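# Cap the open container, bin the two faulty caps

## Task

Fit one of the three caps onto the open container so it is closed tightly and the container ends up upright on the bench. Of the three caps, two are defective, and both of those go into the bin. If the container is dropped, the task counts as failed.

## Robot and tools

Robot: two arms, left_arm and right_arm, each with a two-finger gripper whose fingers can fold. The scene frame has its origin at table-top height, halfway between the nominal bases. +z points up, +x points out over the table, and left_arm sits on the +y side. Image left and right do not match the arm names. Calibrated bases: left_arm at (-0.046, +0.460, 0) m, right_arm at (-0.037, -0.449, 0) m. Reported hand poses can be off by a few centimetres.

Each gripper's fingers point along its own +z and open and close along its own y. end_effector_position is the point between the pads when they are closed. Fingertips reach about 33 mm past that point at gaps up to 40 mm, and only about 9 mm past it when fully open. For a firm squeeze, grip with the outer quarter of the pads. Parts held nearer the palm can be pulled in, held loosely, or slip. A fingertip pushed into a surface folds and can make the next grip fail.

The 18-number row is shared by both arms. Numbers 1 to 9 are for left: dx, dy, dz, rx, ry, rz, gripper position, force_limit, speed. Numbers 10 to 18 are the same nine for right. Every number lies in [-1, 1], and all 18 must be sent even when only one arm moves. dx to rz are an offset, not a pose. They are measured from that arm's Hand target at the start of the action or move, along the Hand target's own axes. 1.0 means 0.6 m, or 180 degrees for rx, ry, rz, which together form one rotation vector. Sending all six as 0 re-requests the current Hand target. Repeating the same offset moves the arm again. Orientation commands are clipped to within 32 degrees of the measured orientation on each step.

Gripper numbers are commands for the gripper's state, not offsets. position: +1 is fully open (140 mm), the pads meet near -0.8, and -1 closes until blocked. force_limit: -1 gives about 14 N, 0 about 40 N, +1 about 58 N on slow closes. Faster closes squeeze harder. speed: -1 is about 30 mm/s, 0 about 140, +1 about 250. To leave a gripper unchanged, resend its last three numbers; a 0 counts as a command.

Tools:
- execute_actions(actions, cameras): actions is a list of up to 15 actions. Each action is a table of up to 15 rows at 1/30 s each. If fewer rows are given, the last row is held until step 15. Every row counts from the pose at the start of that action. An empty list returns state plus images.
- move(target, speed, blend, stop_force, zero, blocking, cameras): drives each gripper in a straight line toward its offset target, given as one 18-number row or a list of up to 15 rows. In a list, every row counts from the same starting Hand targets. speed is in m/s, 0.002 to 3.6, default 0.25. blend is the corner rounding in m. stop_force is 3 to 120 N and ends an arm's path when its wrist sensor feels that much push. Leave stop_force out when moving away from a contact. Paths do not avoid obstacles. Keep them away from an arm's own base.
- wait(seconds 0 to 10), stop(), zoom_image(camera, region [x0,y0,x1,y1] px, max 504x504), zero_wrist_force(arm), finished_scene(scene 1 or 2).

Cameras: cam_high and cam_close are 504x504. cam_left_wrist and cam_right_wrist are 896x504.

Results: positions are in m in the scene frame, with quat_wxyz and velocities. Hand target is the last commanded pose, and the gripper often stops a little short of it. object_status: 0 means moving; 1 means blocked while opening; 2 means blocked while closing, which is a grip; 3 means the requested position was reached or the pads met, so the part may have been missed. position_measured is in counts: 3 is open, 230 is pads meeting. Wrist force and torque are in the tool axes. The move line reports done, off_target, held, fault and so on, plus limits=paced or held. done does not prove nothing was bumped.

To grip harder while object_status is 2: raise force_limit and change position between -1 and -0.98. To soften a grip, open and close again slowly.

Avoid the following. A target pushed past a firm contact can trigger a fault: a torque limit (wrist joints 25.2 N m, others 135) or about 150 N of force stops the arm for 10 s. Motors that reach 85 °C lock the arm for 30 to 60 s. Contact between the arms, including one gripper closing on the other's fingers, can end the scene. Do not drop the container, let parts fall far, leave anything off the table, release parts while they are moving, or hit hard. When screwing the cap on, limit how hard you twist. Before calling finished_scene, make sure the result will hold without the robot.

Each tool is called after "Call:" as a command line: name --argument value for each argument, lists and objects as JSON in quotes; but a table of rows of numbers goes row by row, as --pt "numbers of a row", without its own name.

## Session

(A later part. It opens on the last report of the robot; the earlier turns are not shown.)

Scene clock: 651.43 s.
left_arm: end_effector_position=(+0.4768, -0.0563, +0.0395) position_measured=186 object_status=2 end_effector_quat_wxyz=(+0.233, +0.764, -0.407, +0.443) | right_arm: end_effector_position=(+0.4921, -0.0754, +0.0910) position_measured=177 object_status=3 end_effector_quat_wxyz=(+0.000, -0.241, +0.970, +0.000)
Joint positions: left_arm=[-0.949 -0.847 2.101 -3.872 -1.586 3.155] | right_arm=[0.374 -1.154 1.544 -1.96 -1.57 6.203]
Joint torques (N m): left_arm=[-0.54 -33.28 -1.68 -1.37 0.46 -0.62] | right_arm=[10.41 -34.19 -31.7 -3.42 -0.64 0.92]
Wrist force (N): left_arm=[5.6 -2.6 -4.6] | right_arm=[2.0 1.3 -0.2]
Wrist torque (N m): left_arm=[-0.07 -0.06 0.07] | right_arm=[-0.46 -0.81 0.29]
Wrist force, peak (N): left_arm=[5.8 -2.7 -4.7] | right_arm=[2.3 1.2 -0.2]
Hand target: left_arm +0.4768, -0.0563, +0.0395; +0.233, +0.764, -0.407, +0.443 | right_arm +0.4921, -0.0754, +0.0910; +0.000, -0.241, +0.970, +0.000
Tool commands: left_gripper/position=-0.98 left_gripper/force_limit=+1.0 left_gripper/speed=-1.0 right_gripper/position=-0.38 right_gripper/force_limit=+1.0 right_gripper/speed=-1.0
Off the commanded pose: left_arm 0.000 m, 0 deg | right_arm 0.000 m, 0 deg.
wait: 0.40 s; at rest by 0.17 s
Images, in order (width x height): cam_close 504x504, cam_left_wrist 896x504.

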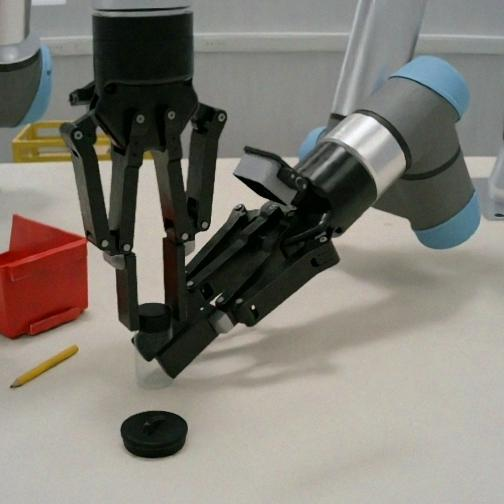

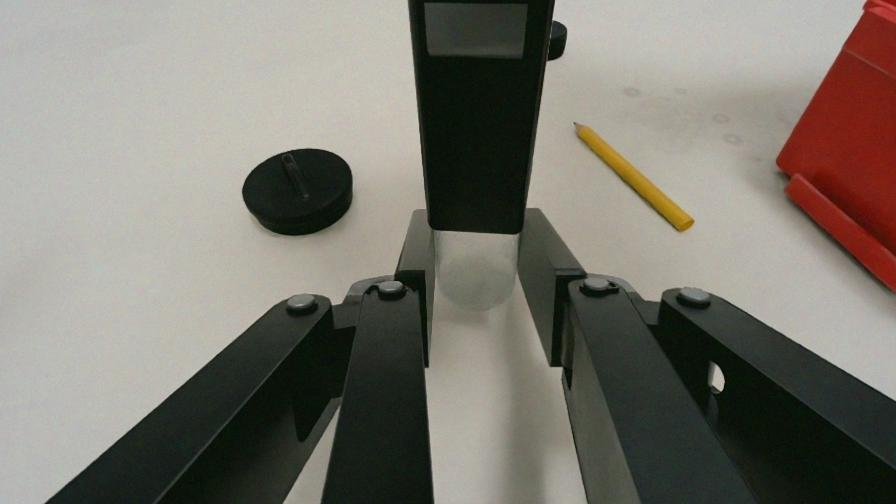

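Call:
move --pt "0 0 0 0 0 0 -0.98 1 -1 0 0 -0.1 0 0 0 -0.38 1 -1" --pt "0 0 0 0 0 0 -0.98 1 -1 0 0 -0.2 0 0 -0.845 -0.38 1 -1" --speed '[0.15,0.6]' --blend '[0.02,0]' --cameras '["cam_left_wrist","cam_close"]'

Call:
move --target '[0,0,0,0,0,0,0.05,0,-1,0,0,0,0,0,0,-0.3,0,-1]'

Call:
wait --seconds 1.0 --cameras '["cam_left_wrist","cam_close"]'

Scene clock: 655.37 s.
left_arm: end_effector_position=(+0.4768, -0.0563, +0.0395) position_measured=186 object_status=2 end_effector_quat_wxyz=(+0.233, +0.764, -0.407, +0.443) | right_arm: end_effector_position=(+0.4922, -0.0755, +0.2110) position_measured=177 object_status=3 end_effector_quat_wxyz=(+0.000, +1.000, +0.000, +0.000)
Joint positions: left_arm=[-0.949 -0.847 2.101 -3.872 -1.586 3.155] | right_arm=[0.374 -1.224 1.326 -1.673 -1.57 3.548]
Joint torques (N m): left_arm=[-0.35 -33.68 -1.92 -2.73 0.7 -0.54] | right_arm=[-10.16 -30.99 -34.4 -0.73 1.3 -1.87]
Wrist force (N): left_arm=[5.5 -2.4 -4.6] | right_arm=[2.1 1.2 -0.4]
Wrist torque (N m): left_arm=[-0.02 -0.06 0.07] | right_arm=[-0.44 -0.79 0.40]
Wrist force, peak (N): left_arm=[5.8 -2.6 -4.7] | right_arm=[2.5 1.2 -1.1]
Hand target: left_arm +0.4768, -0.0563, +0.0395; +0.233, +0.764, -0.407, +0.443 | right_arm +0.4922, -0.0755, +0.2110; +0.000, +1.000, +0.000, +0.000
Off the commanded pose: left_arm 0.000 m, 0 deg | right_arm 0.000 m, 0 deg.
move: done
Images, in order (width x height): cam_close 504x504, cam_left_wrist 896x504.

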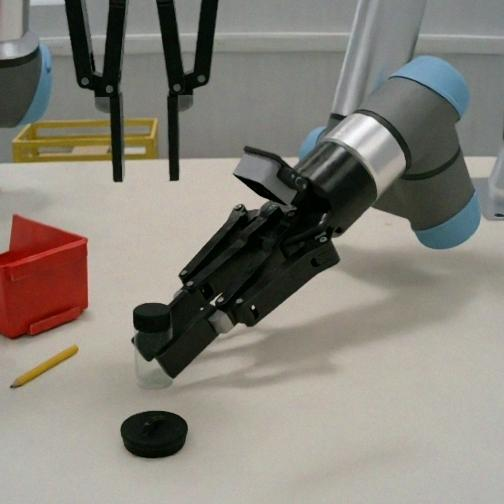

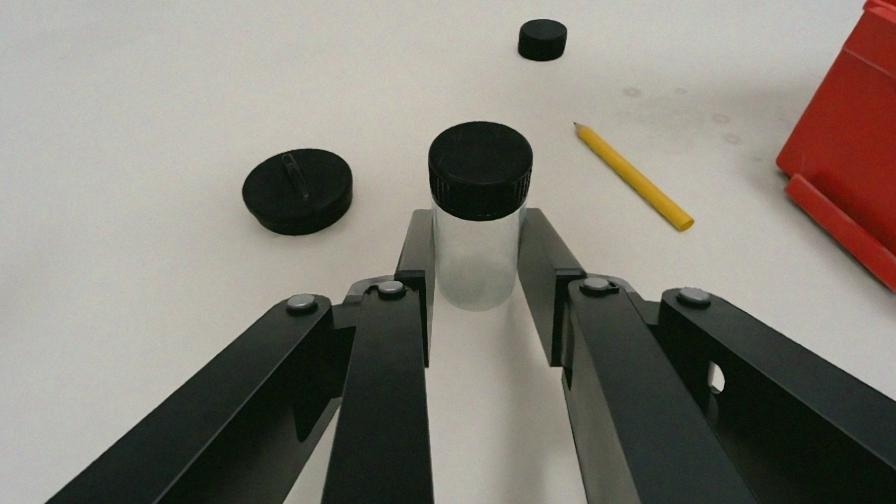

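Scene clock: 657.00 s.
left_arm: end_effector_position=(+0.4768, -0.0563, +0.0395) position_measured=123 object_status=0 end_effector_quat_wxyz=(+0.233, +0.764, -0.407, +0.443) | right_arm: end_effector_position=(+0.4922, -0.0755, +0.2110) position_measured=167 object_status=3 end_effector_quat_wxyz=(+0.000, +1.000, +0.000, +0.000)
Joint positions: left_arm=[-0.949 -0.847 2.101 -3.872 -1.586 3.155] | right_arm=[0.374 -1.224 1.326 -1.672 -1.57 3.548]
Joint torques (N m): left_arm=[0.46 -35.09 -3.36 -3.54 0.57 -0.47] | right_arm=[-12.02 -30.84 -35.63 -0.37 1.36 -1.75]
Wrist force (N): left_arm=[0.9 -1.3 -2.4] | right_arm=[1.9 1.4 -0.3]
Wrist torque (N m): left_arm=[-0.16 -0.19 0.03] | right_arm=[-0.41 -0.74 0.40]
Wrist force, peak (N): left_arm=[5.7 -2.4 -4.7] | right_arm=[2.3 1.6 -0.6]
Hand target: left_arm +0.4768, -0.0563, +0.0395; +0.233, +0.764, -0.407, +0.443 | right_arm +0.4922, -0.0755, +0.2110; +0.000, +1.000, +0.000, +0.000
Off the commanded pose: left_arm 0.000 m, 0 deg | right_arm 0.000 m, 0 deg.
move: done

Scene clock: 658.00 s.
left_arm: end_effector_position=(+0.4768, -0.0563, +0.0395) position_measured=123 object_status=3 end_effector_quat_wxyz=(+0.233, +0.764, -0.407, +0.443) | right_arm: end_effector_position=(+0.4922, -0.0755, +0.2110) position_measured=167 object_status=3 end_effector_quat_wxyz=(+0.000, +1.000, +0.000, +0.000)
Joint positions: left_arm=[-0.949 -0.847 2.101 -3.872 -1.586 3.155] | right_arm=[0.374 -1.224 1.326 -1.672 -1.57 3.548]
Joint torques (N m): left_arm=[0.9 -34.06 -4.85 -3.75 0.57 -0.36] | right_arm=[-10.06 -30.93 -37.36 -0.47 1.01 -1.99]
Wrist force (N): left_arm=[0.7 -1.3 -2.5] | right_arm=[2.0 1.3 -0.5]
Wrist torque (N m): left_arm=[-0.16 -0.15 0.03] | right_arm=[-0.44 -0.78 0.40]
Wrist force, peak (N): left_arm=[1.0 -1.3 -2.5] | right_arm=[2.1 1.6 -0.8]
Hand target: left_arm +0.4768, -0.0563, +0.0395; +0.233, +0.764, -0.407, +0.443 | right_arm +0.4922, -0.0755, +0.2110; +0.000, +1.000, +0.000, +0.000
Tool commands: left_gripper/position=+0.05 left_gripper/force_limit=+0.0 left_gripper/speed=-1.0 right_gripper/position=-0.3 right_gripper/force_limit=+0.0 right_gripper/speed=-1.0
Off the commanded pose: left_arm 0.000 m, 0 deg | right_arm 0.000 m, 0 deg.
wait: 1.00 s; at rest by 0.17 s
Images, in order (width x height): cam_close 504x504, cam_left_wrist 896x504.

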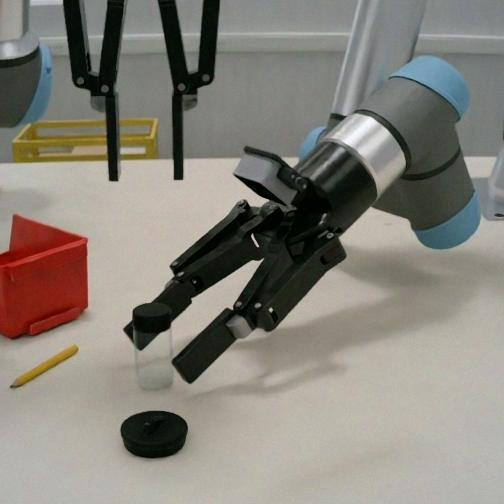

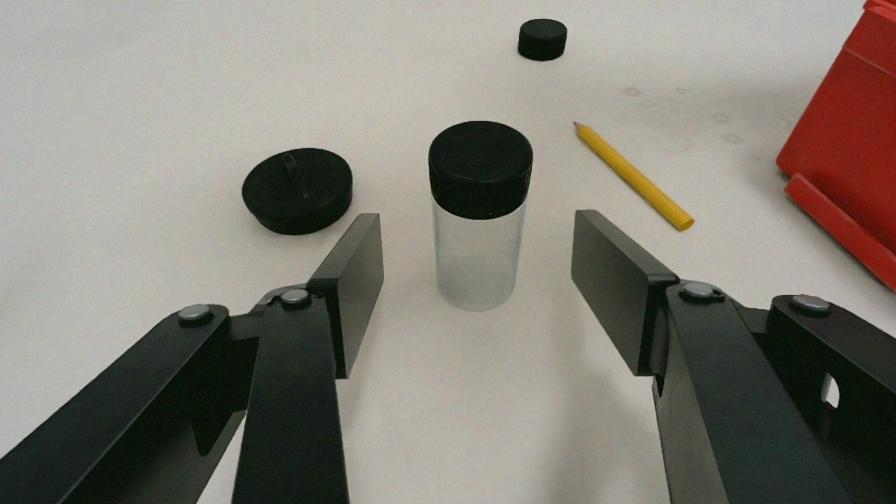

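Call:
move --pt "0 0 -0.2 0 0 0 0.05 0 -1 0.113 0.324 0 0 0 0 -0.3 0 -1" --pt "0.2165 0 -0.325 0 0 0 0.05 0 -1 0.113 0.324 0.26 0 0 0 -0.3 0 -1" --pt "0.2165 0 -0.325 0 0 0 0.05 0 -1 0.113 0.324 0.289 0 0 0 -0.3 0 -1" --speed '[0.2,0.2,0.05]' --blend '[0.02,0.005,0]' --cameras '["cam_right_wrist","cam_close"]'

Scene clock: 661.10 s.
left_arm: end_effector_position=(+0.4176, +0.0294, +0.2494) position_measured=123 object_status=3 end_effector_quat_wxyz=(+0.233, +0.764, -0.407, +0.443) | right_arm: end_effector_position=(+0.5600, -0.2698, +0.0375) position_measured=167 object_status=3 end_effector_quat_wxyz=(+0.000, +1.000, +0.000, +0.000)
Joint positions: left_arm=[-0.946 -1.537 2.292 -3.374 -1.588 3.157] | right_arm=[0.043 -1.15 1.691 -2.11 -1.57 3.217]
Joint torques (N m): left_arm=[-9.41 -24.95 -26.34 -2.04 2.45 -1.39] | right_arm=[11.06 -31.2 -15.21 -4.61 1.16 1.87]
Wrist force (N): left_arm=[0.9 -1.1 -2.6] | right_arm=[1.8 1.3 -0.3]
Wrist torque (N m): left_arm=[-0.11 -0.18 0.02] | right_arm=[-0.44 -0.71 0.44]
Wrist force, peak (N): left_arm=[2.1 -0.9 -3.3] | right_arm=[2.3 2.6 -1.4]
Hand target: left_arm +0.4176, +0.0294, +0.2494; +0.233, +0.764, -0.407, +0.443 | right_arm +0.5600, -0.2697, +0.0374; +0.000, +1.000, +0.000, +0.000
Off the commanded pose: left_arm 0.000 m, 0 deg | right_arm 0.000 m, 0 deg.
move: done
Images, in order (width x height): cam_close 504x504, cam_right_wrist 896x504.

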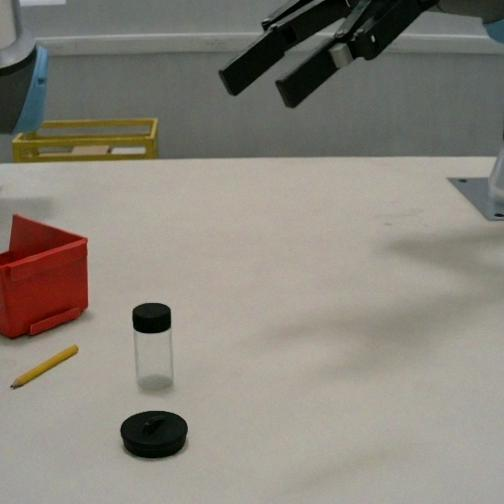

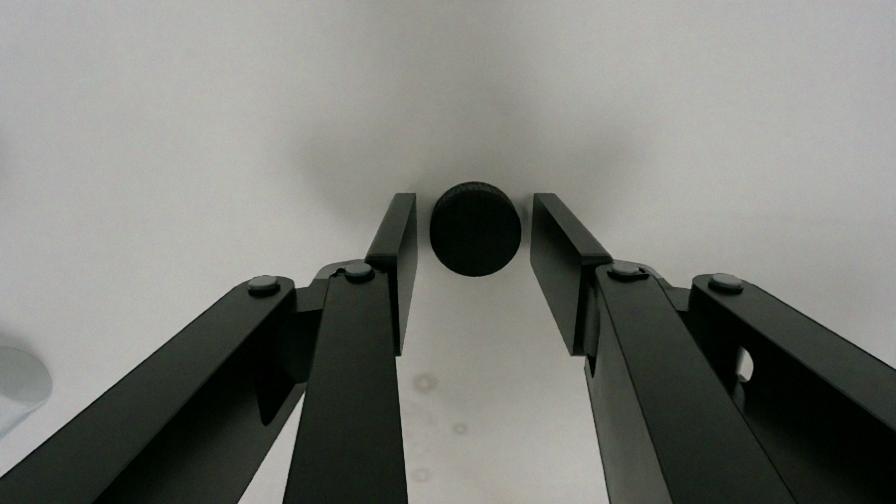

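Call:
move --target '[0,0,0,0,0,0,0.05,0,-1,0,0,0,0,0,0,-1,0,-1]'

Call:
wait --seconds 0.9

Call:
move --pt "0 0 0 0 0 0 0.05 0 -1 0 0 -0.2 0 0 0 -1 0 -1" --pt "0 0 0 0 0 0 0.05 0 -1 -0.4185 -0.028 -0.2 0 0 -0.25 -1 0 -1" --pt "0 0 0 0 0 0 0.05 0 -1 -0.4185 -0.028 -0.02 0 0 -0.25 -1 0 -1" --speed '[0.2,0.3,0.15]' --blend '[0.03,0.02,0]' --cameras '["cam_right_wrist"]'

Scene clock: 662.37 s.
left_arm: end_effector_position=(+0.4176, +0.0294, +0.2494) position_measured=123 object_status=3 end_effector_quat_wxyz=(+0.233, +0.764, -0.407, +0.443) | right_arm: end_effector_position=(+0.5600, -0.2697, +0.0374) position_measured=185 object_status=0 end_effector_quat_wxyz=(+0.000, +1.000, +0.000, +0.000)
Joint positions: left_arm=[-0.946 -1.537 2.292 -3.374 -1.588 3.157] | right_arm=[0.043 -1.15 1.691 -2.111 -1.57 3.217]
Joint torques (N m): left_arm=[-10.25 -24.33 -27.59 -2.13 2.17 -1.38] | right_arm=[12.46 -31 -15.17 -4.21 1.35 2.16]
Wrist force (N): left_arm=[1.0 -1.2 -2.6] | right_arm=[-2.5 1.7 -13.6]
Wrist torque (N m): left_arm=[-0.13 -0.20 0.02] | right_arm=[-0.49 -0.81 0.45]
Wrist force, peak (N): left_arm=[0.9 -1.2 -2.7] | right_arm=[-3.0 1.3 -13.8]
Hand target: left_arm +0.4176, +0.0294, +0.2494; +0.233, +0.764, -0.407, +0.443 | right_arm +0.5600, -0.2697, +0.0374; +0.000, +1.000, +0.000, +0.000
Off the commanded pose: left_arm 0.000 m, 0 deg | right_arm 0.000 m, 0 deg.
move: done

Scene clock: 663.27 s.
left_arm: end_effector_position=(+0.4176, +0.0294, +0.2494) position_measured=123 object_status=3 end_effector_quat_wxyz=(+0.233, +0.764, -0.407, +0.443) | right_arm: end_effector_position=(+0.5600, -0.2697, +0.0374) position_measured=185 object_status=2 end_effector_quat_wxyz=(+0.000, +1.000, +0.000, +0.000)
Joint positions: left_arm=[-0.946 -1.537 2.292 -3.374 -1.588 3.157] | right_arm=[0.043 -1.15 1.691 -2.111 -1.57 3.217]
Joint torques (N m): left_arm=[-10.43 -24.36 -26.66 -2.07 2.45 -1.37] | right_arm=[10.06 -32.44 -14.35 -3.6 1.15 2.38]
Wrist force (N): left_arm=[0.7 -1.0 -2.5] | right_arm=[-2.7 1.7 -13.8]
Wrist torque (N m): left_arm=[-0.10 -0.13 0.02] | right_arm=[-0.48 -0.76 0.45]
Wrist force, peak (N): left_arm=[0.6 -1.2 -2.9] | right_arm=[-3.0 1.9 -14.0]
Hand target: left_arm +0.4176, +0.0294, +0.2494; +0.233, +0.764, -0.407, +0.443 | right_arm +0.5600, -0.2697, +0.0374; +0.000, +1.000, +0.000, +0.000
Tool commands: left_gripper/position=+0.05 left_gripper/force_limit=+0.0 left_gripper/speed=-1.0 right_gripper/position=-1.0 right_gripper/force_limit=+0.0 right_gripper/speed=-1.0
Off the commanded pose: left_arm 0.000 m, 0 deg | right_arm 0.000 m, 0 deg.
wait: 0.90 s; at rest by 0.17 s

Scene clock: 666.63 s.
left_arm: end_effector_position=(+0.4176, +0.0294, +0.2494) position_measured=123 object_status=3 end_effector_quat_wxyz=(+0.233, +0.764, -0.407, +0.443) | right_arm: end_effector_position=(+0.3088, -0.2531, +0.0497) position_measured=185 object_status=2 end_effector_quat_wxyz=(-0.001, +0.924, +0.383, +0.000)
Joint positions: left_arm=[-0.946 -1.537 2.292 -3.374 -1.588 3.157] | right_arm=[0.14 -1.681 2.289 -2.178 -1.57 2.529]
Joint torques (N m): left_arm=[-10.74 -23.94 -27.04 -1.73 2.27 -1.23] | right_arm=[12.68 -4.77 -14.51 -5.31 -0.03 2.3]
Wrist force (N): left_arm=[0.9 -1.1 -2.6] | right_arm=[1.8 0.9 -0.4]
Wrist torque (N m): left_arm=[-0.11 -0.19 0.02] | right_arm=[-0.48 -0.74 0.31]
Wrist force, peak (N): left_arm=[0.7 -1.1 -2.8] | right_arm=[-2.9 1.8 -13.6]
Hand target: left_arm +0.4176, +0.0294, +0.2494; +0.233, +0.764, -0.407, +0.443 | right_arm +0.3089, -0.2531, +0.0496; -0.001, +0.924, +0.383, +0.000
Off the commanded pose: left_arm 0.000 m, 0 deg | right_arm 0.000 m, 0 deg.
move: done
Images, in order (width x height): cam_right_wrist 896x504.

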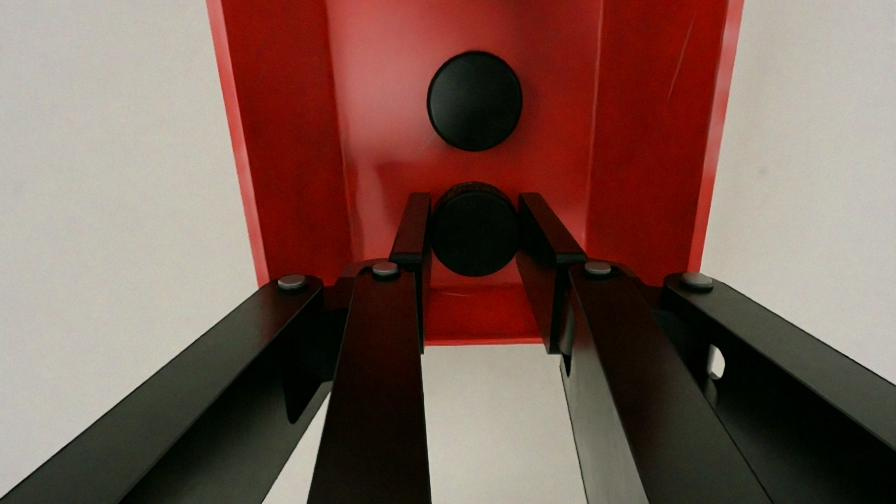

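Call:
move --target '[0,0,0,0,0,0,0.05,0,-1,0,0,0.03,0,0,0,-1,0,-1]' --speed 0.007 --stop_force 4

Call:
move --target '[0,0,0,0,0,0,0.05,0,-1,0,0,0,0,0,0,-0.3,0,-1]'

Call:
wait --seconds 0.4

Call:
move --target '[0,0,0,0,0,0,0.05,0,-1,0,0,-0.3,0,0,0,-0.3,0,-1]' --speed 0.25 --cameras '["all"]'

Scene clock: 669.27 s.
left_arm: end_effector_position=(+0.4176, +0.0294, +0.2494) position_measured=123 object_status=3 end_effector_quat_wxyz=(+0.233, +0.764, -0.407, +0.443) | right_arm: end_effector_position=(+0.3089, -0.2531, +0.0419) position_measured=185 object_status=2 end_effector_quat_wxyz=(-0.001, +0.924, +0.383, +0.000)
Joint positions: left_arm=[-0.946 -1.537 2.292 -3.374 -1.588 3.157] | right_arm=[0.14 -1.666 2.301 -2.205 -1.57 2.529]
Joint torques (N m): left_arm=[-9.95 -24.21 -26.33 -2.07 2.46 -1.13] | right_arm=[8.9 -24.25 -29.66 -0.37 -0.58 2.18]
Wrist force (N): left_arm=[0.7 -1.0 -2.7] | right_arm=[0.8 1.3 -4.8]
Wrist torque (N m): left_arm=[-0.09 -0.14 0.01] | right_arm=[-0.49 -0.77 0.32]
Wrist force, peak (N): left_arm=[1.0 -0.9 -2.8] | right_arm=[-3.8 -0.9 -19.8]
Hand target: left_arm +0.4176, +0.0294, +0.2494; +0.233, +0.764, -0.407, +0.443 | right_arm +0.3089, -0.2531, +0.0419; -0.001, +0.924, +0.383, +0.000 (not the last commanded pose)
Off the commanded pose: left_arm 0.000 m, 0 deg | right_arm 0.010 m, 0 deg.
move: contact (right_arm)

Scene clock: 669.97 s.
left_arm: end_effector_position=(+0.4176, +0.0294, +0.2494) position_measured=123 object_status=3 end_effector_quat_wxyz=(+0.233, +0.764, -0.407, +0.443) | right_arm: end_effector_position=(+0.3089, -0.2531, +0.0419) position_measured=167 object_status=0 end_effector_quat_wxyz=(-0.001, +0.924, +0.383, +0.000)
Joint positions: left_arm=[-0.946 -1.537 2.292 -3.374 -1.588 3.157] | right_arm=[0.14 -1.666 2.301 -2.205 -1.57 2.529]
Joint torques (N m): left_arm=[-9.98 -24.93 -26.51 -1.97 2.36 -1.18] | right_arm=[5.36 -25.11 -29.65 -0.97 -0.58 2.16]
Wrist force (N): left_arm=[0.8 -1.0 -2.6] | right_arm=[1.9 1.3 -0.6]
Wrist torque (N m): left_arm=[-0.09 -0.15 0.02] | right_arm=[-0.40 -0.77 0.31]
Wrist force, peak (N): left_arm=[0.8 -1.1 -2.7] | right_arm=[1.0 1.1 -5.0]
Hand target: left_arm +0.4176, +0.0294, +0.2494; +0.233, +0.764, -0.407, +0.443 | right_arm +0.3089, -0.2531, +0.0419; -0.001, +0.924, +0.383, +0.000
Off the commanded pose: left_arm 0.000 m, 0 deg | right_arm 0.000 m, 0 deg.
move: done

Scene clock: 670.37 s.
left_arm: end_effector_position=(+0.4176, +0.0294, +0.2494) position_measured=123 object_status=3 end_effector_quat_wxyz=(+0.233, +0.764, -0.407, +0.443) | right_arm: end_effector_position=(+0.3089, -0.2531, +0.0419) position_measured=167 object_status=3 end_effector_quat_wxyz=(-0.001, +0.924, +0.383, +0.000)
Joint positions: left_arm=[-0.946 -1.537 2.292 -3.374 -1.588 3.157] | right_arm=[0.14 -1.666 2.301 -2.205 -1.57 2.529]
Joint torques (N m): left_arm=[-9.75 -25.81 -26.77 -1.92 2.51 -1.21] | right_arm=[5.15 -26.1 -29.35 -1 -0.24 2.3]
Wrist force (N): left_arm=[0.7 -1.3 -2.6] | right_arm=[1.8 1.4 -0.5]
Wrist torque (N m): left_arm=[-0.15 -0.15 0.02] | right_arm=[-0.38 -0.75 0.31]
Wrist force, peak (N): left_arm=[0.8 -1.2 -2.7] | right_arm=[1.8 1.4 -0.7]
Hand target: left_arm +0.4176, +0.0294, +0.2494; +0.233, +0.764, -0.407, +0.443 | right_arm +0.3089, -0.2531, +0.0419; -0.001, +0.924, +0.383, +0.000
Tool commands: left_gripper/position=+0.05 left_gripper/force_limit=+0.0 left_gripper/speed=-1.0 right_gripper/position=-0.3 right_gripper/force_limit=+0.0 right_gripper/speed=-1.0
Off the commanded pose: left_arm 0.000 m, 0 deg | right_arm 0.000 m, 0 deg.
wait: 0.40 s; at rest by 0.17 s

Scene clock: 671.90 s.
left_arm: end_effector_position=(+0.4176, +0.0294, +0.2494) position_measured=123 object_status=3 end_effector_quat_wxyz=(+0.233, +0.764, -0.407, +0.443) | right_arm: end_effector_position=(+0.3090, -0.2532, +0.2218) position_measured=167 object_status=3 end_effector_quat_wxyz=(-0.001, +0.924, +0.383, +0.000)
Joint positions: left_arm=[-0.946 -1.537 2.292 -3.374 -1.588 3.157] | right_arm=[0.14 -1.845 1.943 -1.669 -1.57 2.528]
Joint torques (N m): left_arm=[-9.47 -25.38 -27.1 -1.99 2.58 -1.19] | right_arm=[-12.52 -3.16 -35.51 -0.26 -0.88 -1.88]
Wrist force (N): left_arm=[0.9 -1.0 -2.6] | right_arm=[2.1 1.3 -0.3]
Wrist torque (N m): left_arm=[-0.10 -0.18 0.02] | right_arm=[-0.39 -0.81 0.37]
Wrist force, peak (N): left_arm=[0.8 -1.1 -2.8] | right_arm=[2.3 1.3 -1.7]
Hand target: left_arm +0.4176, +0.0294, +0.2494; +0.233, +0.764, -0.407, +0.443 | right_arm +0.3090, -0.2532, +0.2219; -0.001, +0.924, +0.383, +0.000
Off the commanded pose: left_arm 0.000 m, 0 deg | right_arm 0.000 m, 0 deg.
move: done

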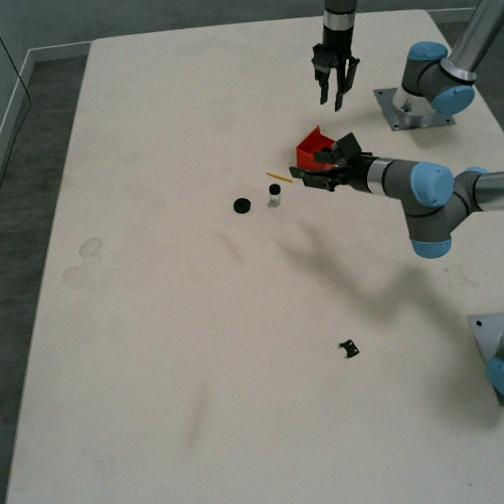

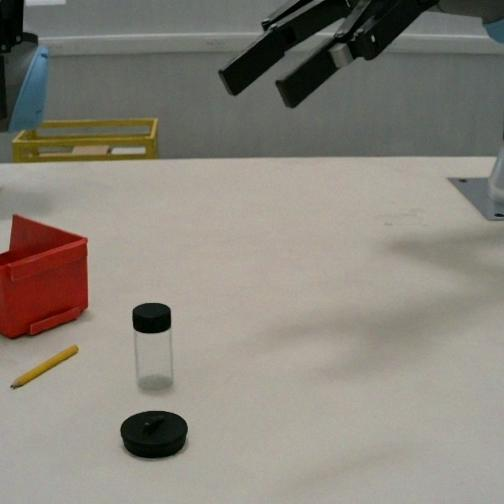

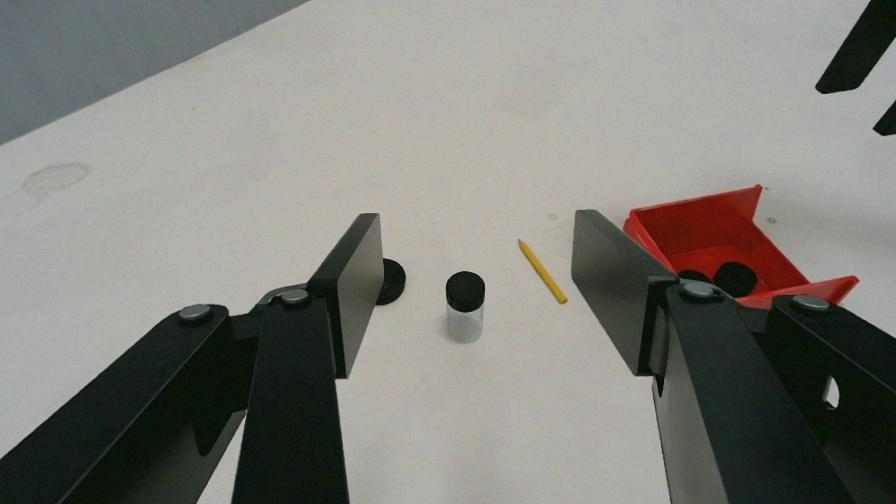

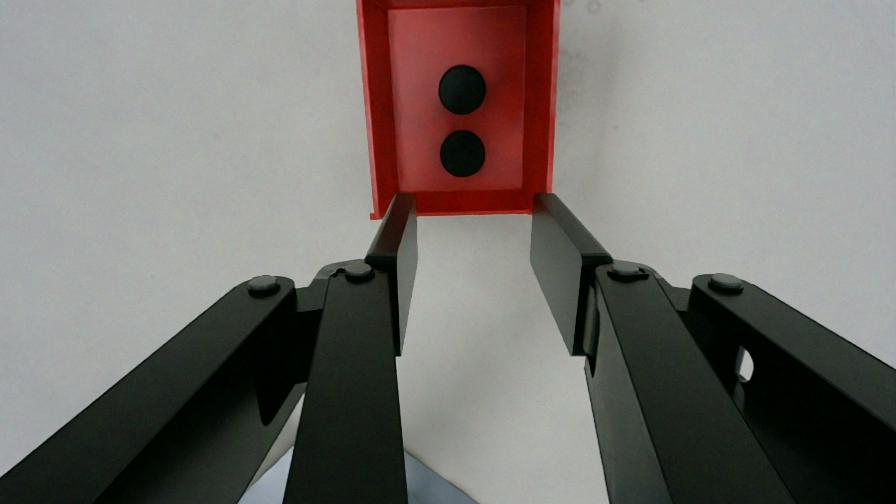

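Call:
finished_scene --scene 1

The scene is finished: the task was done.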